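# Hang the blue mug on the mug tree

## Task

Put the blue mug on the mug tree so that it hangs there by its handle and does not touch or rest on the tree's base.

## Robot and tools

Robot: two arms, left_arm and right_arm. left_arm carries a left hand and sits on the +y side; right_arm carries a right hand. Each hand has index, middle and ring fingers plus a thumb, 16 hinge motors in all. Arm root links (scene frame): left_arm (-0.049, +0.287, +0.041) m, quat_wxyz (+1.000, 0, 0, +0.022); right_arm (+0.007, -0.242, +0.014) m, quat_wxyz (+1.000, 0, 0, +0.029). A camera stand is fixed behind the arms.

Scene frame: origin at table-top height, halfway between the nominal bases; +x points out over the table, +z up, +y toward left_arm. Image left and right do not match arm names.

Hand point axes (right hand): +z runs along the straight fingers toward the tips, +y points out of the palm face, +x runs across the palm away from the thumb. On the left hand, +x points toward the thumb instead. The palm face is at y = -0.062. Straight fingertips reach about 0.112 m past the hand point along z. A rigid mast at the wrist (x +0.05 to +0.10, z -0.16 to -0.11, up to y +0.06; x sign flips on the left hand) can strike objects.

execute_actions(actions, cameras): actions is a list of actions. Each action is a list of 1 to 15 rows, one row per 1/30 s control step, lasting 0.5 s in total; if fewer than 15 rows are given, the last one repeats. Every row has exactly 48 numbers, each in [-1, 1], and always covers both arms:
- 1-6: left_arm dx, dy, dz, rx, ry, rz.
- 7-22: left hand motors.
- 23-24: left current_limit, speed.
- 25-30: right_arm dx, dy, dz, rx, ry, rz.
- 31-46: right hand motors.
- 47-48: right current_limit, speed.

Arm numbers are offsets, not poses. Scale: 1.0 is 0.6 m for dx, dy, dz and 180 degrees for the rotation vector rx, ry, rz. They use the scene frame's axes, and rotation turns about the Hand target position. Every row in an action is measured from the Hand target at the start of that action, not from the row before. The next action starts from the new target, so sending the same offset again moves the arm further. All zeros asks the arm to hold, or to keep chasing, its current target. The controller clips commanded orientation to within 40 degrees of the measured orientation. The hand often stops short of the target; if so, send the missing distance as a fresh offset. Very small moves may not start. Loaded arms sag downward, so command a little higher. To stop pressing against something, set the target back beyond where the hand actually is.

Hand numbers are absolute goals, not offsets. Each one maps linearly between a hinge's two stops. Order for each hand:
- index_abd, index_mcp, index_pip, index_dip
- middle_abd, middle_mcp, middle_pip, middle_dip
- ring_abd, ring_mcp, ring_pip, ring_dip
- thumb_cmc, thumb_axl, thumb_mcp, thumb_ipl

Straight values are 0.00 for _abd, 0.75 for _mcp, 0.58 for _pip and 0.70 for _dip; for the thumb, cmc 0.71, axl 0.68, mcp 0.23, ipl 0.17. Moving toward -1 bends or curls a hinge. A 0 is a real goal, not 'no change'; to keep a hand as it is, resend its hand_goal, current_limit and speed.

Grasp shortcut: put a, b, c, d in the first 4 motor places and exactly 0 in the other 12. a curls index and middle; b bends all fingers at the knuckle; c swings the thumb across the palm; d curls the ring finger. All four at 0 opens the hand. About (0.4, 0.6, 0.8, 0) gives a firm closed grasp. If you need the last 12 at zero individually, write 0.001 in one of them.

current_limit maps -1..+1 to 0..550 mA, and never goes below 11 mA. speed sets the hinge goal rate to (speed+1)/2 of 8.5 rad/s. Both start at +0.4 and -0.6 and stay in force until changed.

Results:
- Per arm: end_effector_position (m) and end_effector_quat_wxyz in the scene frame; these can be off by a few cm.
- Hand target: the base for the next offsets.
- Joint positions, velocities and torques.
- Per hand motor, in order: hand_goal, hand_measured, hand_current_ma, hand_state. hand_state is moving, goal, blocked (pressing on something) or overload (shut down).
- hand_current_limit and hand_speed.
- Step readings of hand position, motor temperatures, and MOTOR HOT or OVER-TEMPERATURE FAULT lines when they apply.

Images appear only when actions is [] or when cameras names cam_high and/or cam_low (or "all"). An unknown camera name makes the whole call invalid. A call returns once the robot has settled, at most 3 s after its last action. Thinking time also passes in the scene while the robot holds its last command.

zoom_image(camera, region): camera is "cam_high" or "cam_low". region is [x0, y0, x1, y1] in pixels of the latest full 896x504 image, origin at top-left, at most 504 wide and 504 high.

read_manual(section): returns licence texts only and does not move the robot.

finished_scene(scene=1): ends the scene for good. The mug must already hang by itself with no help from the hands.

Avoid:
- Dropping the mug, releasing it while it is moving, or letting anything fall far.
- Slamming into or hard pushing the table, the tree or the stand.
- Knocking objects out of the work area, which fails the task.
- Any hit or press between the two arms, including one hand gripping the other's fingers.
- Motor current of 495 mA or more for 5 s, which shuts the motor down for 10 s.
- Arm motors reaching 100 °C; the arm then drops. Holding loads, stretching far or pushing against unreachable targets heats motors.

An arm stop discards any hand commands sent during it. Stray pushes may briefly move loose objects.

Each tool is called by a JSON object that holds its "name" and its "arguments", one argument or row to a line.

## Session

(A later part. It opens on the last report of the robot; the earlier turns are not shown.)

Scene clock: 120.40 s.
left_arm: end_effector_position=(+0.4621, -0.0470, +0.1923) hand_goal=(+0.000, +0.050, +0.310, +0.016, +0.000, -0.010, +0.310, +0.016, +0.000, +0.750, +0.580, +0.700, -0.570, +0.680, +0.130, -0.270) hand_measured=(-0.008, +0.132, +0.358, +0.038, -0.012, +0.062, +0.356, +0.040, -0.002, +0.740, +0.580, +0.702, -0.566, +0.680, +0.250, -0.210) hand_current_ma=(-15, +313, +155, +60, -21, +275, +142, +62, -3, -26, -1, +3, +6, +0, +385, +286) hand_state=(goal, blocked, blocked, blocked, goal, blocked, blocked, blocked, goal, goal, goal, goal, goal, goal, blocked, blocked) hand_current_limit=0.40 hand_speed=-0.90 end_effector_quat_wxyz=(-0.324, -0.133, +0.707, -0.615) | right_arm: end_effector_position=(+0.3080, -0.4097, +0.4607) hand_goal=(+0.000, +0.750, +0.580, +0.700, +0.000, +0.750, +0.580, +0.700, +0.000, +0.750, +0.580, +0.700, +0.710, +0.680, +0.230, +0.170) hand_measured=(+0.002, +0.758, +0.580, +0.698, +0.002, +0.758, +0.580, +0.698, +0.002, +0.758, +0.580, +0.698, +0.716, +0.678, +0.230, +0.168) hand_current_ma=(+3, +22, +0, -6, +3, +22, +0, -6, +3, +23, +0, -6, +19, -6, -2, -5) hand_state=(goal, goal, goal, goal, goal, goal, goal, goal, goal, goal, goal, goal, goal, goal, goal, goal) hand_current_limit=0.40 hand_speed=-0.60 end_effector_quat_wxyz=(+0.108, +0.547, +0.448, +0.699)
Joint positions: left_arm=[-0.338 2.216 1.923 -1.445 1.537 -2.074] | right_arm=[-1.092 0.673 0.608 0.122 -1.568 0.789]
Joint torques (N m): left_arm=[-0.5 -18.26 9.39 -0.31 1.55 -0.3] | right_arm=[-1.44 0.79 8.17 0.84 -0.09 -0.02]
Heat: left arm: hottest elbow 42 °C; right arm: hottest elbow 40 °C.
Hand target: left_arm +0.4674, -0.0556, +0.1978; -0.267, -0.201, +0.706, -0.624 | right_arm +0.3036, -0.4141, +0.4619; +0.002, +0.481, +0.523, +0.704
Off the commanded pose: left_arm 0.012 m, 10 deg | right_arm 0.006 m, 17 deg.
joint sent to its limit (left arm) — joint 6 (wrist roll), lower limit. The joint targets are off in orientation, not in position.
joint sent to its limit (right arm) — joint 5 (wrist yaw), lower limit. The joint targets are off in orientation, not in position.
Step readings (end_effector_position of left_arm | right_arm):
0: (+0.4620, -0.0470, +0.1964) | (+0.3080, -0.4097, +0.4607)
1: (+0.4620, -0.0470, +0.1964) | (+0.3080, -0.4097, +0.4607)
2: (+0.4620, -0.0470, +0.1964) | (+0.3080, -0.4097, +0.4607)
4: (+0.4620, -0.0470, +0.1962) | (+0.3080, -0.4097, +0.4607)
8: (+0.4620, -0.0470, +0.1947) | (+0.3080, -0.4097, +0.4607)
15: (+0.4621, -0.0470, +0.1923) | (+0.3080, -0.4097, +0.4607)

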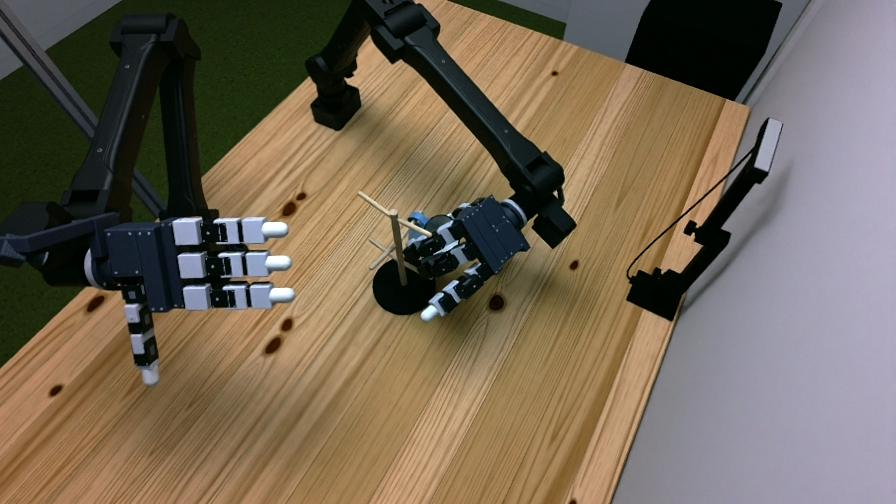

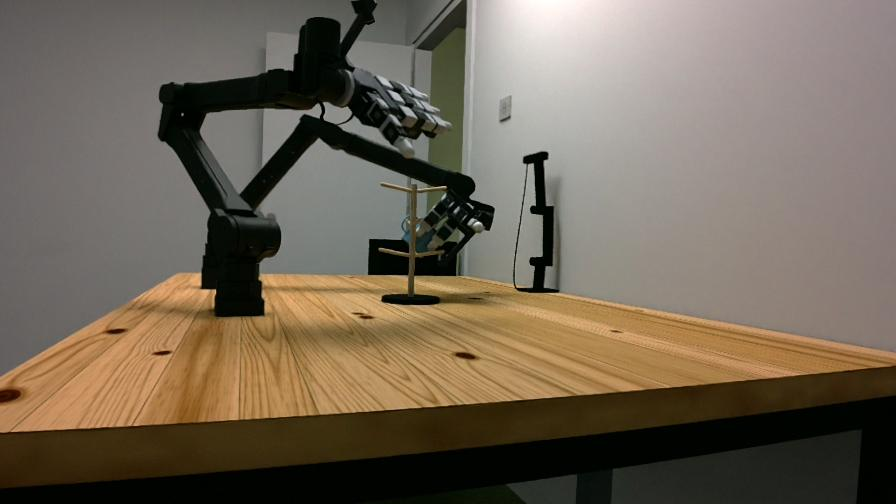

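{"name": "execute_actions", "arguments": {
  "actions": [
    [[0,0,0,0,0,0,0,0.115,0.345,0.03,0,0.045,0.345,0.03,0,0.75,0.58,0.7,-0.571,0.68,0.25,-0.12,0.4,-0.96,0,0,0,0,0,0,0,0,0,0,0,0,0,0,0,0,0,0,0,0,0,0,0.4,-0.6]]
  ],
  "cameras": ["all"]
}}

{"name": "zoom_image", "arguments": {
  "camera": "cam_high",
  "region": [370, 190, 450, 270]
}}

{"name": "zoom_image", "arguments": {
  "camera": "cam_low",
  "region": [390, 190, 470, 270]
}}

Scene clock: 122.70 s.
left_arm: end_effector_position=(+0.4616, -0.0472, +0.1939) hand_goal=(+0.000, +0.116, +0.346, +0.030, +0.000, +0.046, +0.346, +0.030, +0.000, +0.750, +0.580, +0.700, -0.570, +0.680, +0.250, -0.120) hand_measured=(-0.006, +0.114, +0.348, +0.032, -0.012, +0.050, +0.354, +0.038, -0.002, +0.740, +0.580, +0.702, -0.576, +0.680, +0.262, -0.120) hand_current_ma=(-10, -4, +3, +4, -23, +7, +19, +19, -3, -26, -1, +3, -14, +0, +37, +1) hand_state=(goal, goal, goal, goal, goal, goal, goal, goal, goal, goal, goal, goal, goal, goal, goal, goal) hand_current_limit=0.40 hand_speed=-0.96 end_effector_quat_wxyz=(-0.328, -0.137, +0.704, -0.615) | right_arm: end_effector_position=(+0.3080, -0.4097, +0.4607) hand_goal=(+0.000, +0.750, +0.580, +0.700, +0.000, +0.750, +0.580, +0.700, +0.000, +0.750, +0.580, +0.700, +0.710, +0.680, +0.230, +0.170) hand_measured=(+0.002, +0.758, +0.580, +0.698, +0.002, +0.758, +0.580, +0.698, +0.002, +0.758, +0.580, +0.698, +0.716, +0.678, +0.230, +0.168) hand_current_ma=(+3, +22, +0, -6, +3, +22, +0, -6, +3, +23, +0, -6, +19, -6, -2, -5) hand_state=(goal, goal, goal, goal, goal, goal, goal, goal, goal, goal, goal, goal, goal, goal, goal, goal) hand_current_limit=0.40 hand_speed=-0.60 end_effector_quat_wxyz=(+0.108, +0.547, +0.448, +0.699)
Joint positions: left_arm=[-0.338 2.216 1.923 -1.445 1.541 -2.085] | right_arm=[-1.092 0.673 0.608 0.122 -1.568 0.789]
Joint torques (N m): left_arm=[-0.67 -18.08 9.4 -0.32 1.38 -0.2] | right_arm=[-0.85 0.15 8.06 0.61 -0.08 -0.03]
Heat: left arm: hottest elbow 43 °C; right arm: hottest elbow 40 °C.
Hand target: left_arm +0.4674, -0.0556, +0.1978; -0.267, -0.201, +0.706, -0.624 | right_arm +0.3036, -0.4141, +0.4619; +0.002, +0.481, +0.523, +0.704
Off the commanded pose: left_arm 0.011 m, 10 deg | right_arm 0.006 m, 17 deg.
joint sent to its limit (left arm) — joint 6 (wrist roll), lower limit. The joint targets are off in orientation, not in position.
joint sent to its limit (right arm) — joint 5 (wrist yaw), lower limit. The joint targets are off in orientation, not in position.
Step readings (end_effector_position of left_arm | right_arm):
0: (+0.4621, -0.0470, +0.1923) | (+0.3080, -0.4097, +0.4607)
1: (+0.4621, -0.0470, +0.1923) | (+0.3080, -0.4097, +0.4607)
2: (+0.4621, -0.0470, +0.1923) | (+0.3080, -0.4097, +0.4607)
4: (+0.4621, -0.0470, +0.1923) | (+0.3080, -0.4097, +0.4607)
8: (+0.4621, -0.0470, +0.1923) | (+0.3080, -0.4097, +0.4607)
15: (+0.4621, -0.0470, +0.1923) | (+0.3080, -0.4097, +0.4607)

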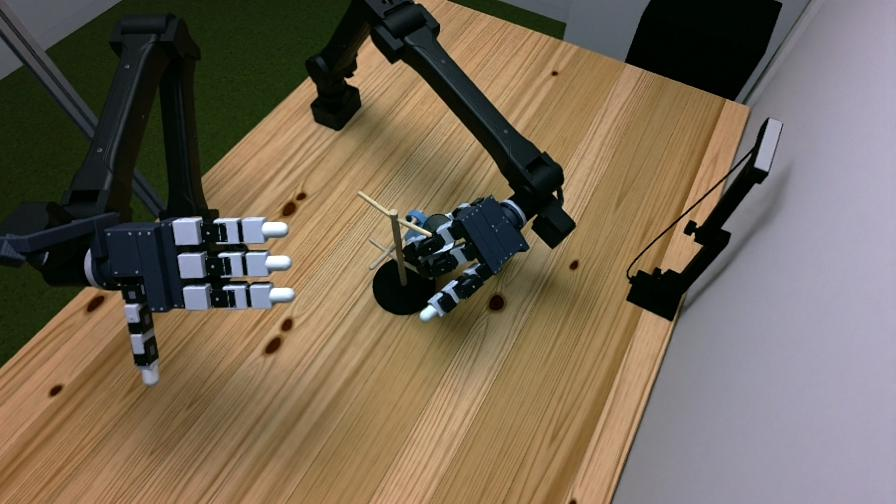

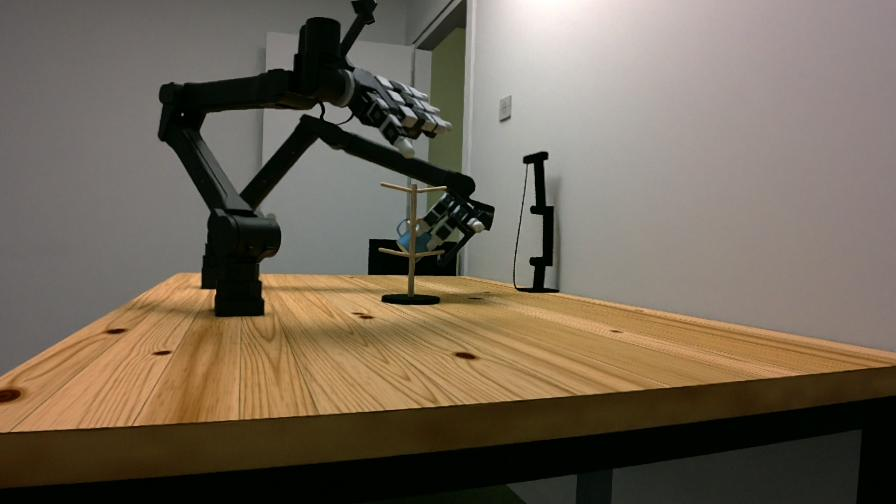

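Scaled by 6.300 from the camera's 896x504 image, which has a finer 1280x720 frame.

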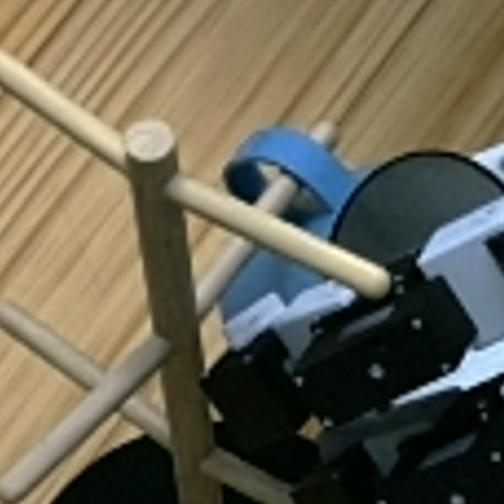

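Scaled by 6.300 from the camera's 896x504 image, which has a finer 1280x720 frame.

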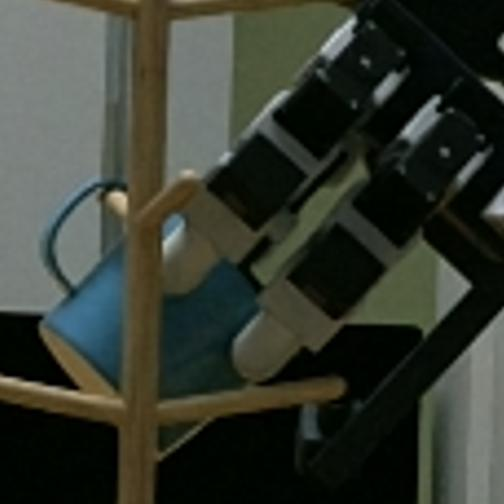

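{"name": "zoom_image", "arguments": {
  "camera": "cam_low",
  "region": [393, 215, 443, 265]
}}

{"name": "zoom_image", "arguments": {
  "camera": "cam_high",
  "region": [395, 195, 495, 275]
}}

Scaled by 10.080 from the camera's 896x504 image, which has a finer 1280x720 frame.

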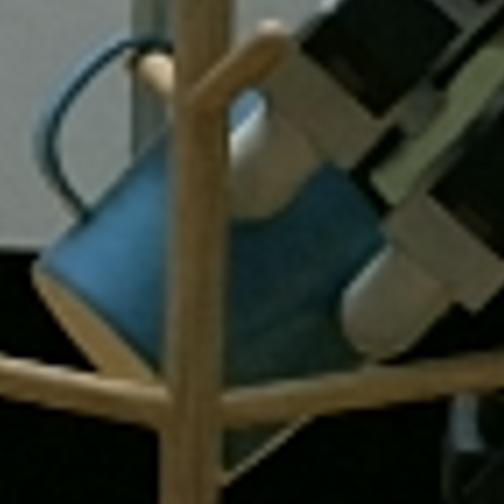

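Scaled by 5.040 from the camera's 896x504 image, which has a finer 1280x720 frame.

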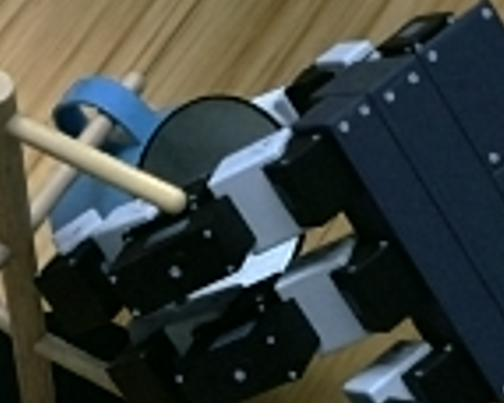

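{"name": "execute_actions", "arguments": {
  "actions": [
    [[0,0,0,0,0,0,0,0.115,0.345,0.03,0,0.045,0.345,0.03,0,0.75,0.58,0.7,-0.571,0.68,0.3,0.05,0.4,-0.95,0,0,0,0,0,0,0,0,0,0,0,0,0,0,0,0,0,0,0,0,0,0,0.4,-0.6]]
  ],
  "cameras": ["all"]
}}

{"name": "zoom_image", "arguments": {
  "camera": "cam_high",
  "region": [380, 190, 480, 270]
}}

{"name": "zoom_image", "arguments": {
  "camera": "cam_low",
  "region": [390, 190, 470, 270]
}}

Scene clock: 125.33 s.
left_arm: end_effector_position=(+0.4615, -0.0472, +0.1942) hand_goal=(+0.000, +0.116, +0.346, +0.030, +0.000, +0.046, +0.346, +0.030, +0.000, +0.750, +0.580, +0.700, -0.570, +0.680, +0.300, +0.050) hand_measured=(-0.006, +0.114, +0.348, +0.032, -0.008, +0.044, +0.348, +0.032, -0.002, +0.740, +0.580, +0.702, -0.576, +0.680, +0.298, +0.048) hand_current_ma=(-10, -4, +3, +4, -15, -4, +3, +5, -3, -26, -1, +3, -14, +0, -5, -5) hand_state=(goal, goal, goal, goal, goal, goal, goal, goal, goal, goal, goal, goal, goal, goal, goal, goal) hand_current_limit=0.40 hand_speed=-0.95 end_effector_quat_wxyz=(-0.329, -0.137, +0.704, -0.615) | right_arm: end_effector_position=(+0.3080, -0.4097, +0.4607) hand_goal=(+0.000, +0.750, +0.580, +0.700, +0.000, +0.750, +0.580, +0.700, +0.000, +0.750, +0.580, +0.700, +0.710, +0.680, +0.230, +0.170) hand_measured=(+0.002, +0.758, +0.580, +0.698, +0.002, +0.758, +0.580, +0.698, +0.002, +0.758, +0.580, +0.698, +0.716, +0.678, +0.230, +0.168) hand_current_ma=(+3, +22, +0, -6, +3, +22, +0, -6, +3, +23, +0, -6, +19, -6, -2, -5) hand_state=(goal, goal, goal, goal, goal, goal, goal, goal, goal, goal, goal, goal, goal, goal, goal, goal) hand_current_limit=0.40 hand_speed=-0.60 end_effector_quat_wxyz=(+0.108, +0.547, +0.448, +0.699)
Joint positions: left_arm=[-0.338 2.216 1.923 -1.445 1.542 -2.088] | right_arm=[-1.092 0.673 0.608 0.122 -1.568 0.789]
Joint torques (N m): left_arm=[-0.44 -18.32 9.4 -0.34 1.29 -0.18] | right_arm=[-0.85 -0.03 7.98 0.94 -0.1 0.02]
Heat: left arm: hottest elbow 43 °C; right arm: hottest elbow 40 °C.
Hand target: left_arm +0.4674, -0.0556, +0.1978; -0.267, -0.201, +0.706, -0.624 | right_arm +0.3036, -0.4141, +0.4619; +0.002, +0.481, +0.523, +0.704
Off the commanded pose: left_arm 0.011 m, 10 deg | right_arm 0.006 m, 17 deg.
joint sent to its limit (left arm) — joint 6 (wrist roll), lower limit. The joint targets are off in orientation, not in position.
joint sent to its limit (right arm) — joint 5 (wrist yaw), lower limit. The joint targets are off in orientation, not in position.
Step readings (end_effector_position of left_arm | right_arm):
0: (+0.4616, -0.0472, +0.1939) | (+0.3080, -0.4097, +0.4607)
1: (+0.4616, -0.0472, +0.1939) | (+0.3080, -0.4097, +0.4607)
2: (+0.4616, -0.0472, +0.1939) | (+0.3080, -0.4097, +0.4607)
4: (+0.4616, -0.0472, +0.1939) | (+0.3080, -0.4097, +0.4607)
8: (+0.4615, -0.0472, +0.1940) | (+0.3080, -0.4097, +0.4607)
15: (+0.4615, -0.0472, +0.1941) | (+0.3080, -0.4097, +0.4607)

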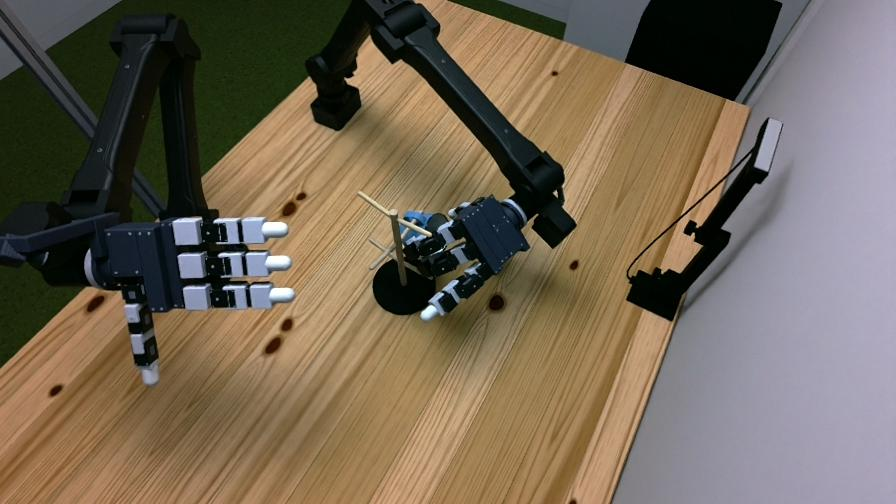

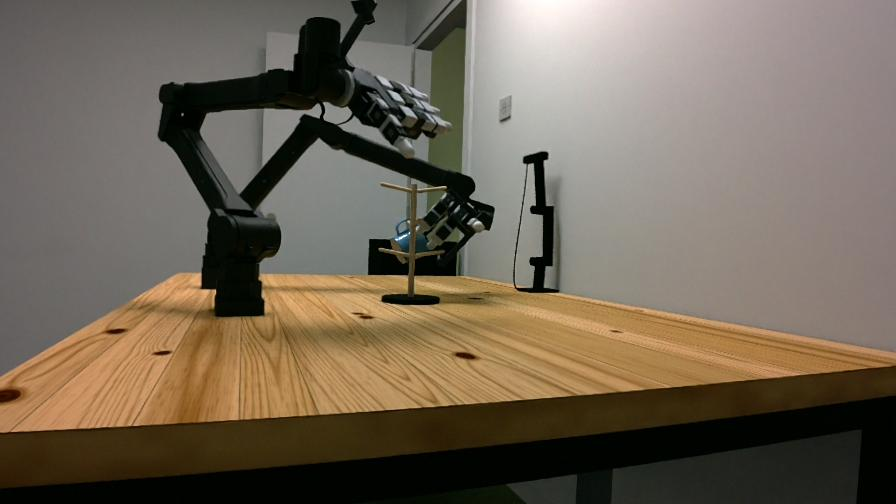

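Scaled by 5.040 from the camera's 896x504 image, which has a finer 1280x720 frame.

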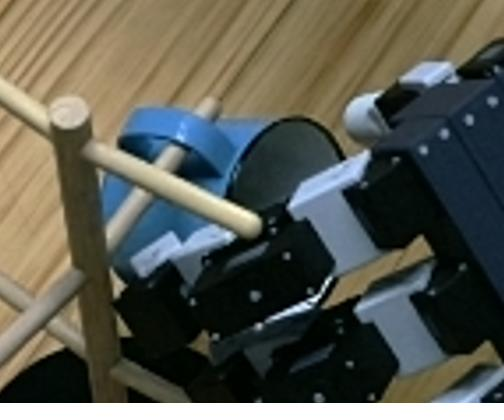

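Scaled by 6.300 from the camera's 896x504 image, which has a finer 1280x720 frame.

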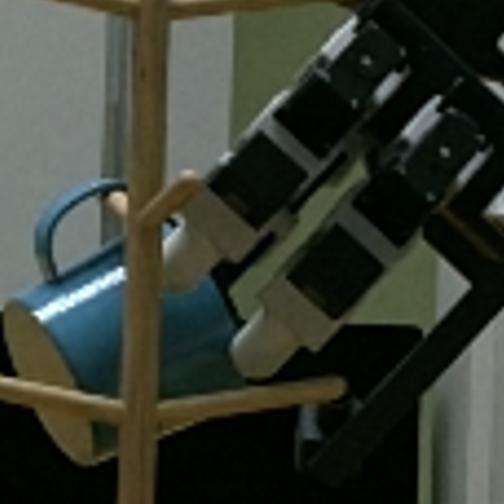

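{"name": "execute_actions", "arguments": {
  "actions": [
    [[0.015,0,0.002,0,0,0,0,0.115,0.345,0.03,0,0.045,0.345,0.03,0,0.75,0.58,0.7,-0.571,0.68,0.4,0.17,0.4,-0.9,0,0,0,0,0,0,0,0,0,0,0,0,0,0,0,0,0,0,0,0,0,0,0.4,-0.6],[0.035,0,0.004,0,0,0,0,0.115,0.345,0.03,0,0.045,0.345,0.03,0,0.75,0.58,0.7,-0.571,0.68,0.4,0.17,0.4,-0.9,0,0,0,0,0,0,0,0,0,0,0,0,0,0,0,0,0,0,0,0,0,0,0.4,-0.6]]
  ],
  "cameras": ["all"]
}}

{"name": "zoom_image", "arguments": {
  "camera": "cam_high",
  "region": [380, 190, 480, 270]
}}

{"name": "zoom_image", "arguments": {
  "camera": "cam_low",
  "region": [390, 190, 470, 270]
}}

Scene clock: 128.30 s.
left_arm: end_effector_position=(+0.4798, -0.0528, +0.2026) hand_goal=(+0.000, +0.116, +0.346, +0.030, +0.000, +0.046, +0.346, +0.030, +0.000, +0.750, +0.580, +0.700, -0.570, +0.680, +0.400, +0.170) hand_measured=(-0.006, +0.114, +0.348, +0.032, -0.008, +0.044, +0.348, +0.032, -0.002, +0.740, +0.580, +0.702, -0.576, +0.680, +0.396, +0.168) hand_current_ma=(-10, -5, +2, +4, -14, -5, +2, +5, -3, -26, -1, +3, -14, +0, -10, -6) hand_state=(goal, goal, goal, goal, goal, goal, goal, goal, goal, goal, goal, goal, goal, goal, goal, goal) hand_current_limit=0.40 hand_speed=-0.90 end_effector_quat_wxyz=(-0.325, -0.133, +0.705, -0.617) | right_arm: end_effector_position=(+0.3080, -0.4097, +0.4607) hand_goal=(+0.000, +0.750, +0.580, +0.700, +0.000, +0.750, +0.580, +0.700, +0.000, +0.750, +0.580, +0.700, +0.710, +0.680, +0.230, +0.170) hand_measured=(+0.002, +0.758, +0.580, +0.698, +0.002, +0.758, +0.580, +0.698, +0.002, +0.758, +0.580, +0.698, +0.716, +0.678, +0.230, +0.168) hand_current_ma=(+3, +22, +0, -6, +3, +22, +0, -6, +3, +23, +0, -6, +19, -6, -2, -5) hand_state=(goal, goal, goal, goal, goal, goal, goal, goal, goal, goal, goal, goal, goal, goal, goal, goal) hand_current_limit=0.40 hand_speed=-0.60 end_effector_quat_wxyz=(+0.108, +0.547, +0.448, +0.699)
Joint positions: left_arm=[-0.338 2.26 2.028 -1.491 1.543 -2.088] | right_arm=[-1.092 0.673 0.608 0.122 -1.568 0.789]
Joint torques (N m): left_arm=[0.03 -18.08 9.59 -0.5 1.08 -0.17] | right_arm=[-1.49 -0.03 8.16 0.8 -0.03 0.01]
Heat: left arm: hottest elbow 43 °C; right arm: hottest elbow 40 °C.
Hand target: left_arm +0.4884, -0.0556, +0.2003; -0.267, -0.201, +0.706, -0.624 | right_arm +0.3036, -0.4141, +0.4619; +0.002, +0.481, +0.523, +0.704
Off the commanded pose: left_arm 0.009 m, 10 deg | right_arm 0.006 m, 17 deg.
joint sent to its limit (left arm) — joint 6 (wrist roll), lower limit. The joint targets are off in orientation, not in position.
joint sent to its limit (right arm) — joint 5 (wrist yaw), lower limit. The joint targets are off in orientation, not in position.
Step readings (end_effector_position of left_arm | right_arm):
0: (+0.4615, -0.0472, +0.1942) | (+0.3080, -0.4097, +0.4607)
1: (+0.4616, -0.0472, +0.1943) | (+0.3080, -0.4097, +0.4607)
2: (+0.4619, -0.0474, +0.1948) | (+0.3080, -0.4097, +0.4607)
4: (+0.4657, -0.0485, +0.1972) | (+0.3080, -0.4097, +0.4607)
8: (+0.4758, -0.0516, +0.2025) | (+0.3080, -0.4097, +0.4607)
15: (+0.4798, -0.0528, +0.2059) | (+0.3080, -0.4097, +0.4607)

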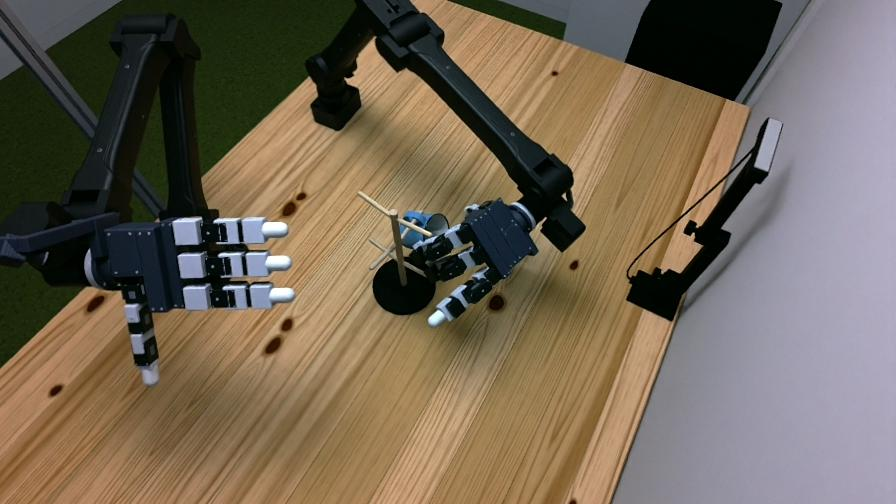

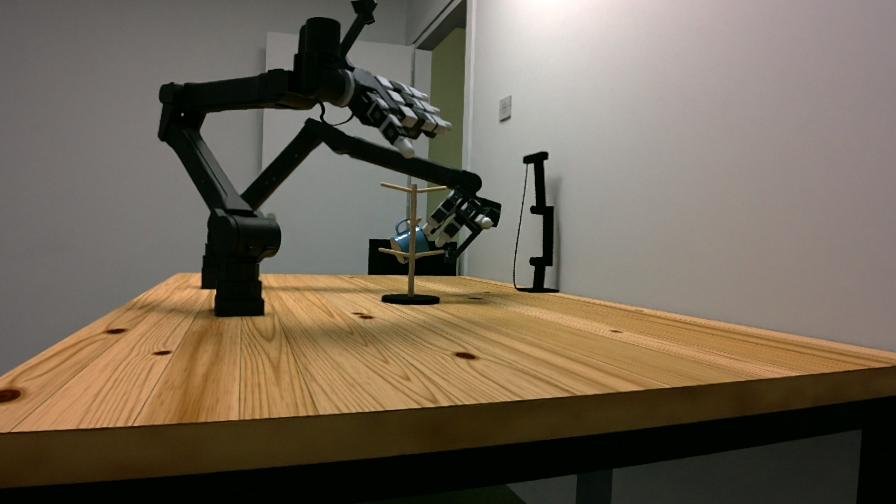

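Scaled by 5.040 from the camera's 896x504 image, which has a finer 1280x720 frame.

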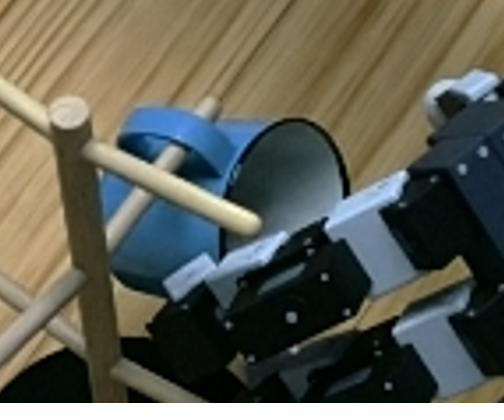

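Scaled by 6.300 from the camera's 896x504 image, which has a finer 1280x720 frame.

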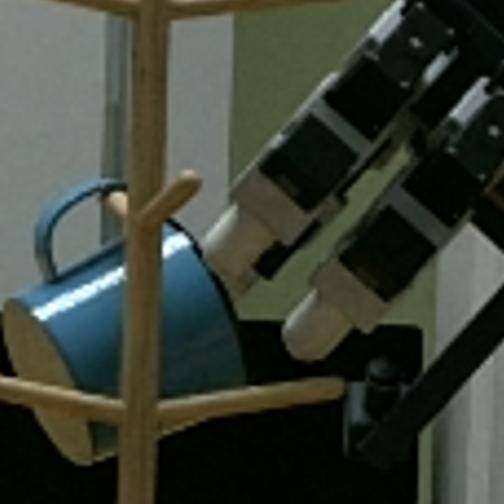

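{"name": "execute_actions", "arguments": {
  "actions": [
    [[0.02,0,0,0,0,0,0,0.115,0.345,0.03,0,0.045,0.345,0.03,0,0.75,0.58,0.7,-0.571,0.68,0.4,0.17,0.4,-0.9,0,0,0,0,0,0,0,0,0,0,0,0,0,0,0,0,0,0,0,0,0,0,0.4,-0.6],[0.05,0,0,0,0,0,0,0.115,0.345,0.03,0,0.045,0.345,0.03,0,0.75,0.58,0.7,-0.571,0.68,0.4,0.17,0.4,-0.9,0,0,0,0,0,0,0,0,0,0,0,0,0,0,0,0,0,0,0,0,0,0,0.4,-0.6],[0.08,0,0,0,0,0,0,0.115,0.345,0.03,0,0.045,0.345,0.03,0,0.75,0.58,0.7,-0.571,0.68,0.4,0.17,0.4,-0.9,0,0,0,0,0,0,0,0,0,0,0,0,0,0,0,0,0,0,0,0,0,0,0.4,-0.6]]
  ],
  "cameras": ["all"]
}}

{"name": "zoom_image", "arguments": {
  "camera": "cam_high",
  "region": [380, 190, 480, 270]
}}

{"name": "zoom_image", "arguments": {
  "camera": "cam_low",
  "region": [390, 190, 470, 270]
}}

Scene clock: 130.17 s.
left_arm: end_effector_position=(+0.5268, -0.0574, +0.2036) hand_goal=(+0.000, +0.116, +0.346, +0.030, +0.000, +0.046, +0.346, +0.030, +0.000, +0.750, +0.580, +0.700, -0.570, +0.680, +0.400, +0.170) hand_measured=(-0.006, +0.112, +0.348, +0.032, -0.008, +0.042, +0.348, +0.032, -0.002, +0.740, +0.580, +0.702, -0.576, +0.680, +0.396, +0.168) hand_current_ma=(-10, -6, +2, +4, -12, -6, +2, +5, -3, -26, -1, +3, -14, +0, -10, -6) hand_state=(goal, goal, goal, goal, goal, goal, goal, goal, goal, goal, goal, goal, goal, goal, goal, goal) hand_current_limit=0.40 hand_speed=-0.90 end_effector_quat_wxyz=(-0.319, -0.136, +0.704, -0.620) | right_arm: end_effector_position=(+0.3080, -0.4097, +0.4607) hand_goal=(+0.000, +0.750, +0.580, +0.700, +0.000, +0.750, +0.580, +0.700, +0.000, +0.750, +0.580, +0.700, +0.710, +0.680, +0.230, +0.170) hand_measured=(+0.002, +0.758, +0.580, +0.698, +0.002, +0.758, +0.580, +0.698, +0.002, +0.758, +0.580, +0.698, +0.716, +0.678, +0.230, +0.168) hand_current_ma=(+3, +22, +0, -6, +3, +22, +0, -6, +3, +23, +0, -6, +19, -6, -2, -5) hand_state=(goal, goal, goal, goal, goal, goal, goal, goal, goal, goal, goal, goal, goal, goal, goal, goal) hand_current_limit=0.40 hand_speed=-0.60 end_effector_quat_wxyz=(+0.108, +0.547, +0.448, +0.699)
Joint positions: left_arm=[-0.324 2.415 2.316 -1.617 1.542 -2.09] | right_arm=[-1.092 0.673 0.608 0.122 -1.568 0.789]
Joint torques (N m): left_arm=[0.5 -19.66 9.81 -0.5 0.97 -0.17] | right_arm=[-0.91 0.32 8.14 0.51 -0.05 0]
Heat: left arm: hottest elbow 43 °C; right arm: hottest elbow 40 °C.
Hand target: left_arm +0.5364, -0.0557, +0.2002; -0.267, -0.201, +0.706, -0.624 | right_arm +0.3036, -0.4141, +0.4619; +0.002, +0.481, +0.523, +0.704
Off the commanded pose: left_arm 0.010 m, 10 deg | right_arm 0.006 m, 17 deg.
joint sent to its limit (left arm) — joint 6 (wrist roll), lower limit. The joint targets are off in orientation, not in position.
joint sent to its limit (right arm) — joint 5 (wrist yaw), lower limit. The joint targets are off in orientation, not in position.
Step readings (end_effector_position of left_arm | right_arm):
0: (+0.4798, -0.0528, +0.2026) | (+0.3080, -0.4097, +0.4607)
1: (+0.4799, -0.0528, +0.2026) | (+0.3080, -0.4097, +0.4607)
2: (+0.4805, -0.0530, +0.2031) | (+0.3080, -0.4097, +0.4607)
4: (+0.4870, -0.0547, +0.2054) | (+0.3080, -0.4097, +0.4607)
8: (+0.5087, -0.0591, +0.2078) | (+0.3080, -0.4097, +0.4607)
15: (+0.5237, -0.0579, +0.2040) | (+0.3080, -0.4097, +0.4607)

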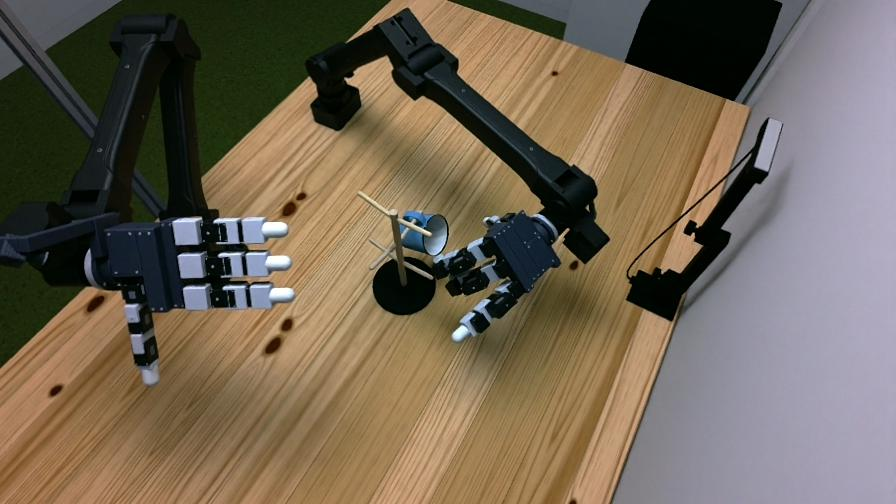

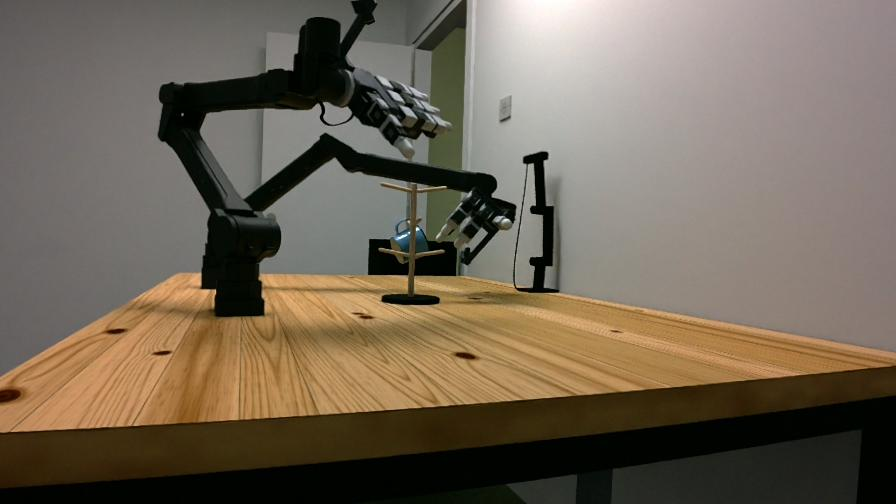

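Scaled by 5.040 from the camera's 896x504 image, which has a finer 1280x720 frame.

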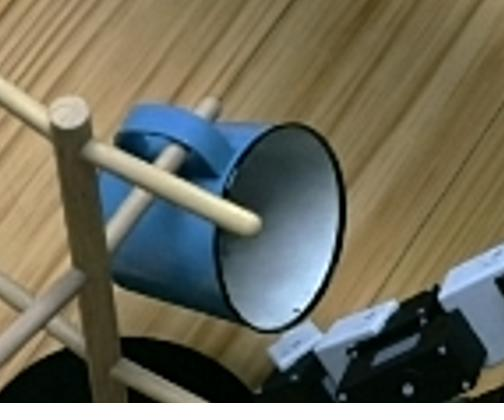

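Scaled by 6.300 from the camera's 896x504 image, which has a finer 1280x720 frame.

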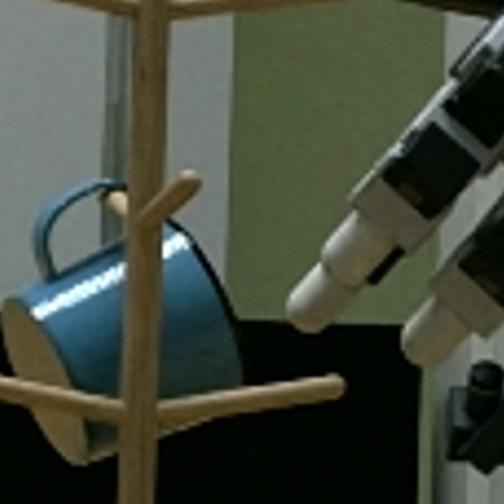

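{"name": "execute_actions", "arguments": {
  "actions": [
    [[0.02,0,0,0,0,0,0,0.115,0.345,0.03,0,0.045,0.345,0.03,0,0.75,0.58,0.7,-0.571,0.68,0.4,0.17,0.4,-0.9,0,0,0,0,0,0,0,0,0,0,0,0,0,0,0,0,0,0,0,0,0,0,0.4,-0.6],[0.05,0,0,0,0,0,0,0.115,0.345,0.03,0,0.045,0.345,0.03,0,0.75,0.58,0.7,-0.571,0.68,0.4,0.17,0.4,-0.9,0,0,0,0,0,0,0,0,0,0,0,0,0,0,0,0,0,0,0,0,0,0,0.4,-0.6],[0.08,0,0,0,0,0,0,0.115,0.345,0.03,0,0.045,0.345,0.03,0,0.75,0.58,0.7,-0.571,0.68,0.4,0.17,0.4,-0.9,0,0,0,0,0,0,0,0,0,0,0,0,0,0,0,0,0,0,0,0,0,0,0.4,-0.6]]
  ],
  "cameras": ["all"]
}}

{"name": "zoom_image", "arguments": {
  "camera": "cam_high",
  "region": [380, 190, 480, 270]
}}

{"name": "zoom_image", "arguments": {
  "camera": "cam_low",
  "region": [390, 190, 470, 270]
}}

Scene clock: 131.90 s.
left_arm: end_effector_position=(+0.5770, -0.0562, +0.2033) hand_goal=(+0.000, +0.116, +0.346, +0.030, +0.000, +0.046, +0.346, +0.030, +0.000, +0.750, +0.580, +0.700, -0.570, +0.680, +0.400, +0.170) hand_measured=(-0.006, +0.112, +0.348, +0.032, -0.006, +0.042, +0.348, +0.032, -0.002, +0.740, +0.580, +0.702, -0.576, +0.680, +0.396, +0.168) hand_current_ma=(-9, -7, +2, +4, -11, -6, +2, +5, -3, -26, -1, +3, -13, +0, -10, -6) hand_state=(goal, goal, goal, goal, goal, goal, goal, goal, goal, goal, goal, goal, goal, goal, goal, goal) hand_current_limit=0.40 hand_speed=-0.90 end_effector_quat_wxyz=(-0.279, -0.107, +0.704, -0.644) | right_arm: end_effector_position=(+0.3080, -0.4097, +0.4607) hand_goal=(+0.000, +0.750, +0.580, +0.700, +0.000, +0.750, +0.580, +0.700, +0.000, +0.750, +0.580, +0.700, +0.710, +0.680, +0.230, +0.170) hand_measured=(+0.002, +0.758, +0.580, +0.698, +0.002, +0.758, +0.580, +0.698, +0.002, +0.758, +0.580, +0.698, +0.716, +0.678, +0.230, +0.168) hand_current_ma=(+3, +22, +0, -6, +3, +22, +0, -6, +3, +23, +0, -6, +19, -6, -2, -5) hand_state=(goal, goal, goal, goal, goal, goal, goal, goal, goal, goal, goal, goal, goal, goal, goal, goal) hand_current_limit=0.40 hand_speed=-0.60 end_effector_quat_wxyz=(+0.108, +0.547, +0.448, +0.699)
Joint positions: left_arm=[-0.301 2.581 2.645 -1.675 1.556 -2.091] | right_arm=[-1.092 0.673 0.608 0.122 -1.568 0.789]
Joint torques (N m): left_arm=[0.56 -20.95 9.96 -0.35 1.31 -0.11] | right_arm=[-0.97 -0.09 8.21 0.83 -0.1 -0.04]
Heat: left arm: hottest elbow 43 °C; right arm: hottest elbow 40 °C.
Hand target: left_arm +0.5843, -0.0558, +0.2001; -0.267, -0.201, +0.706, -0.624 | right_arm +0.3036, -0.4141, +0.4619; +0.002, +0.481, +0.523, +0.704
Off the commanded pose: left_arm 0.008 m, 11 deg | right_arm 0.006 m, 17 deg.
joint sent to its limit (left arm) — joint 4 (wrist pitch), lower limit; joint 5 (wrist yaw), upper limit; joint 6 (wrist roll), lower limit. The joint targets are off in orientation, not in position.
joint sent to its limit (right arm) — joint 5 (wrist yaw), lower limit. The joint targets are off in orientation, not in position.
Step readings (end_effector_position of left_arm | right_arm):
0: (+0.5268, -0.0574, +0.2036) | (+0.3080, -0.4097, +0.4607)
1: (+0.5269, -0.0574, +0.2038) | (+0.3080, -0.4097, +0.4607)
2: (+0.5275, -0.0576, +0.2044) | (+0.3080, -0.4097, +0.4607)
4: (+0.5347, -0.0581, +0.2070) | (+0.3080, -0.4097, +0.4607)
8: (+0.5546, -0.0615, +0.2105) | (+0.3080, -0.4097, +0.4607)
15: (+0.5726, -0.0570, +0.2038) | (+0.3080, -0.4097, +0.4607)

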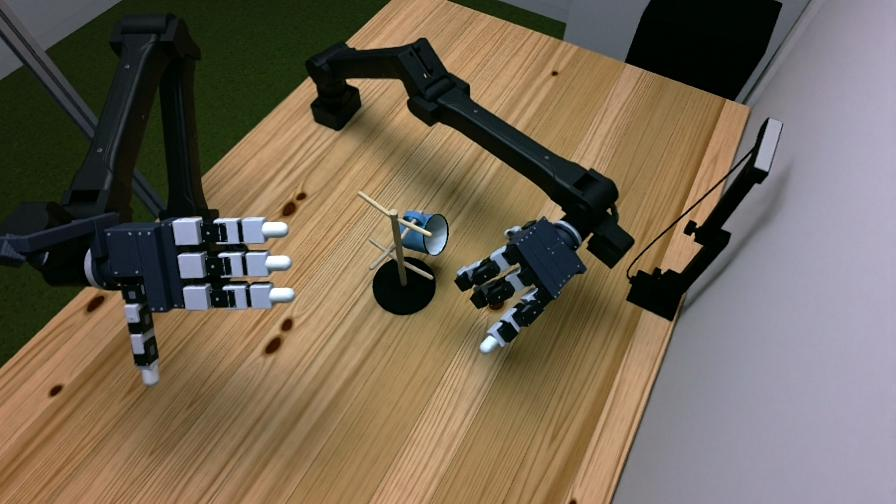

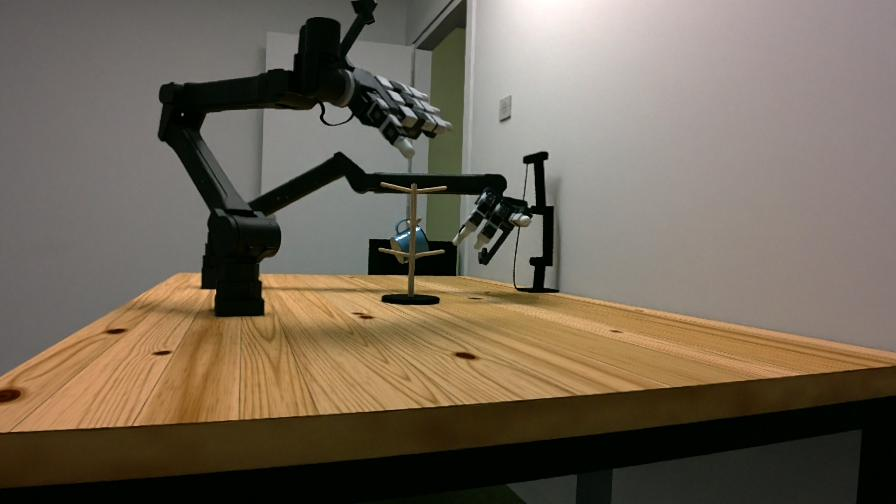

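Scaled by 5.040 from the camera's 896x504 image, which has a finer 1280x720 frame.

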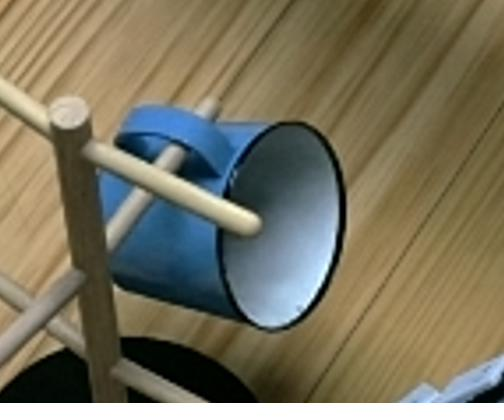

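Scaled by 6.300 from the camera's 896x504 image, which has a finer 1280x720 frame.

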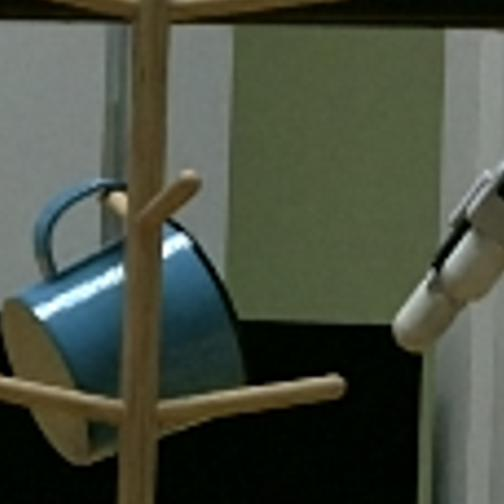

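The mug hangs still on the branch by its handle, well clear of the base, and the robot is no longer touching it.

{"name": "finished_scene", "arguments": {
  "scene": 1
}}

The scene is finished: the task was done.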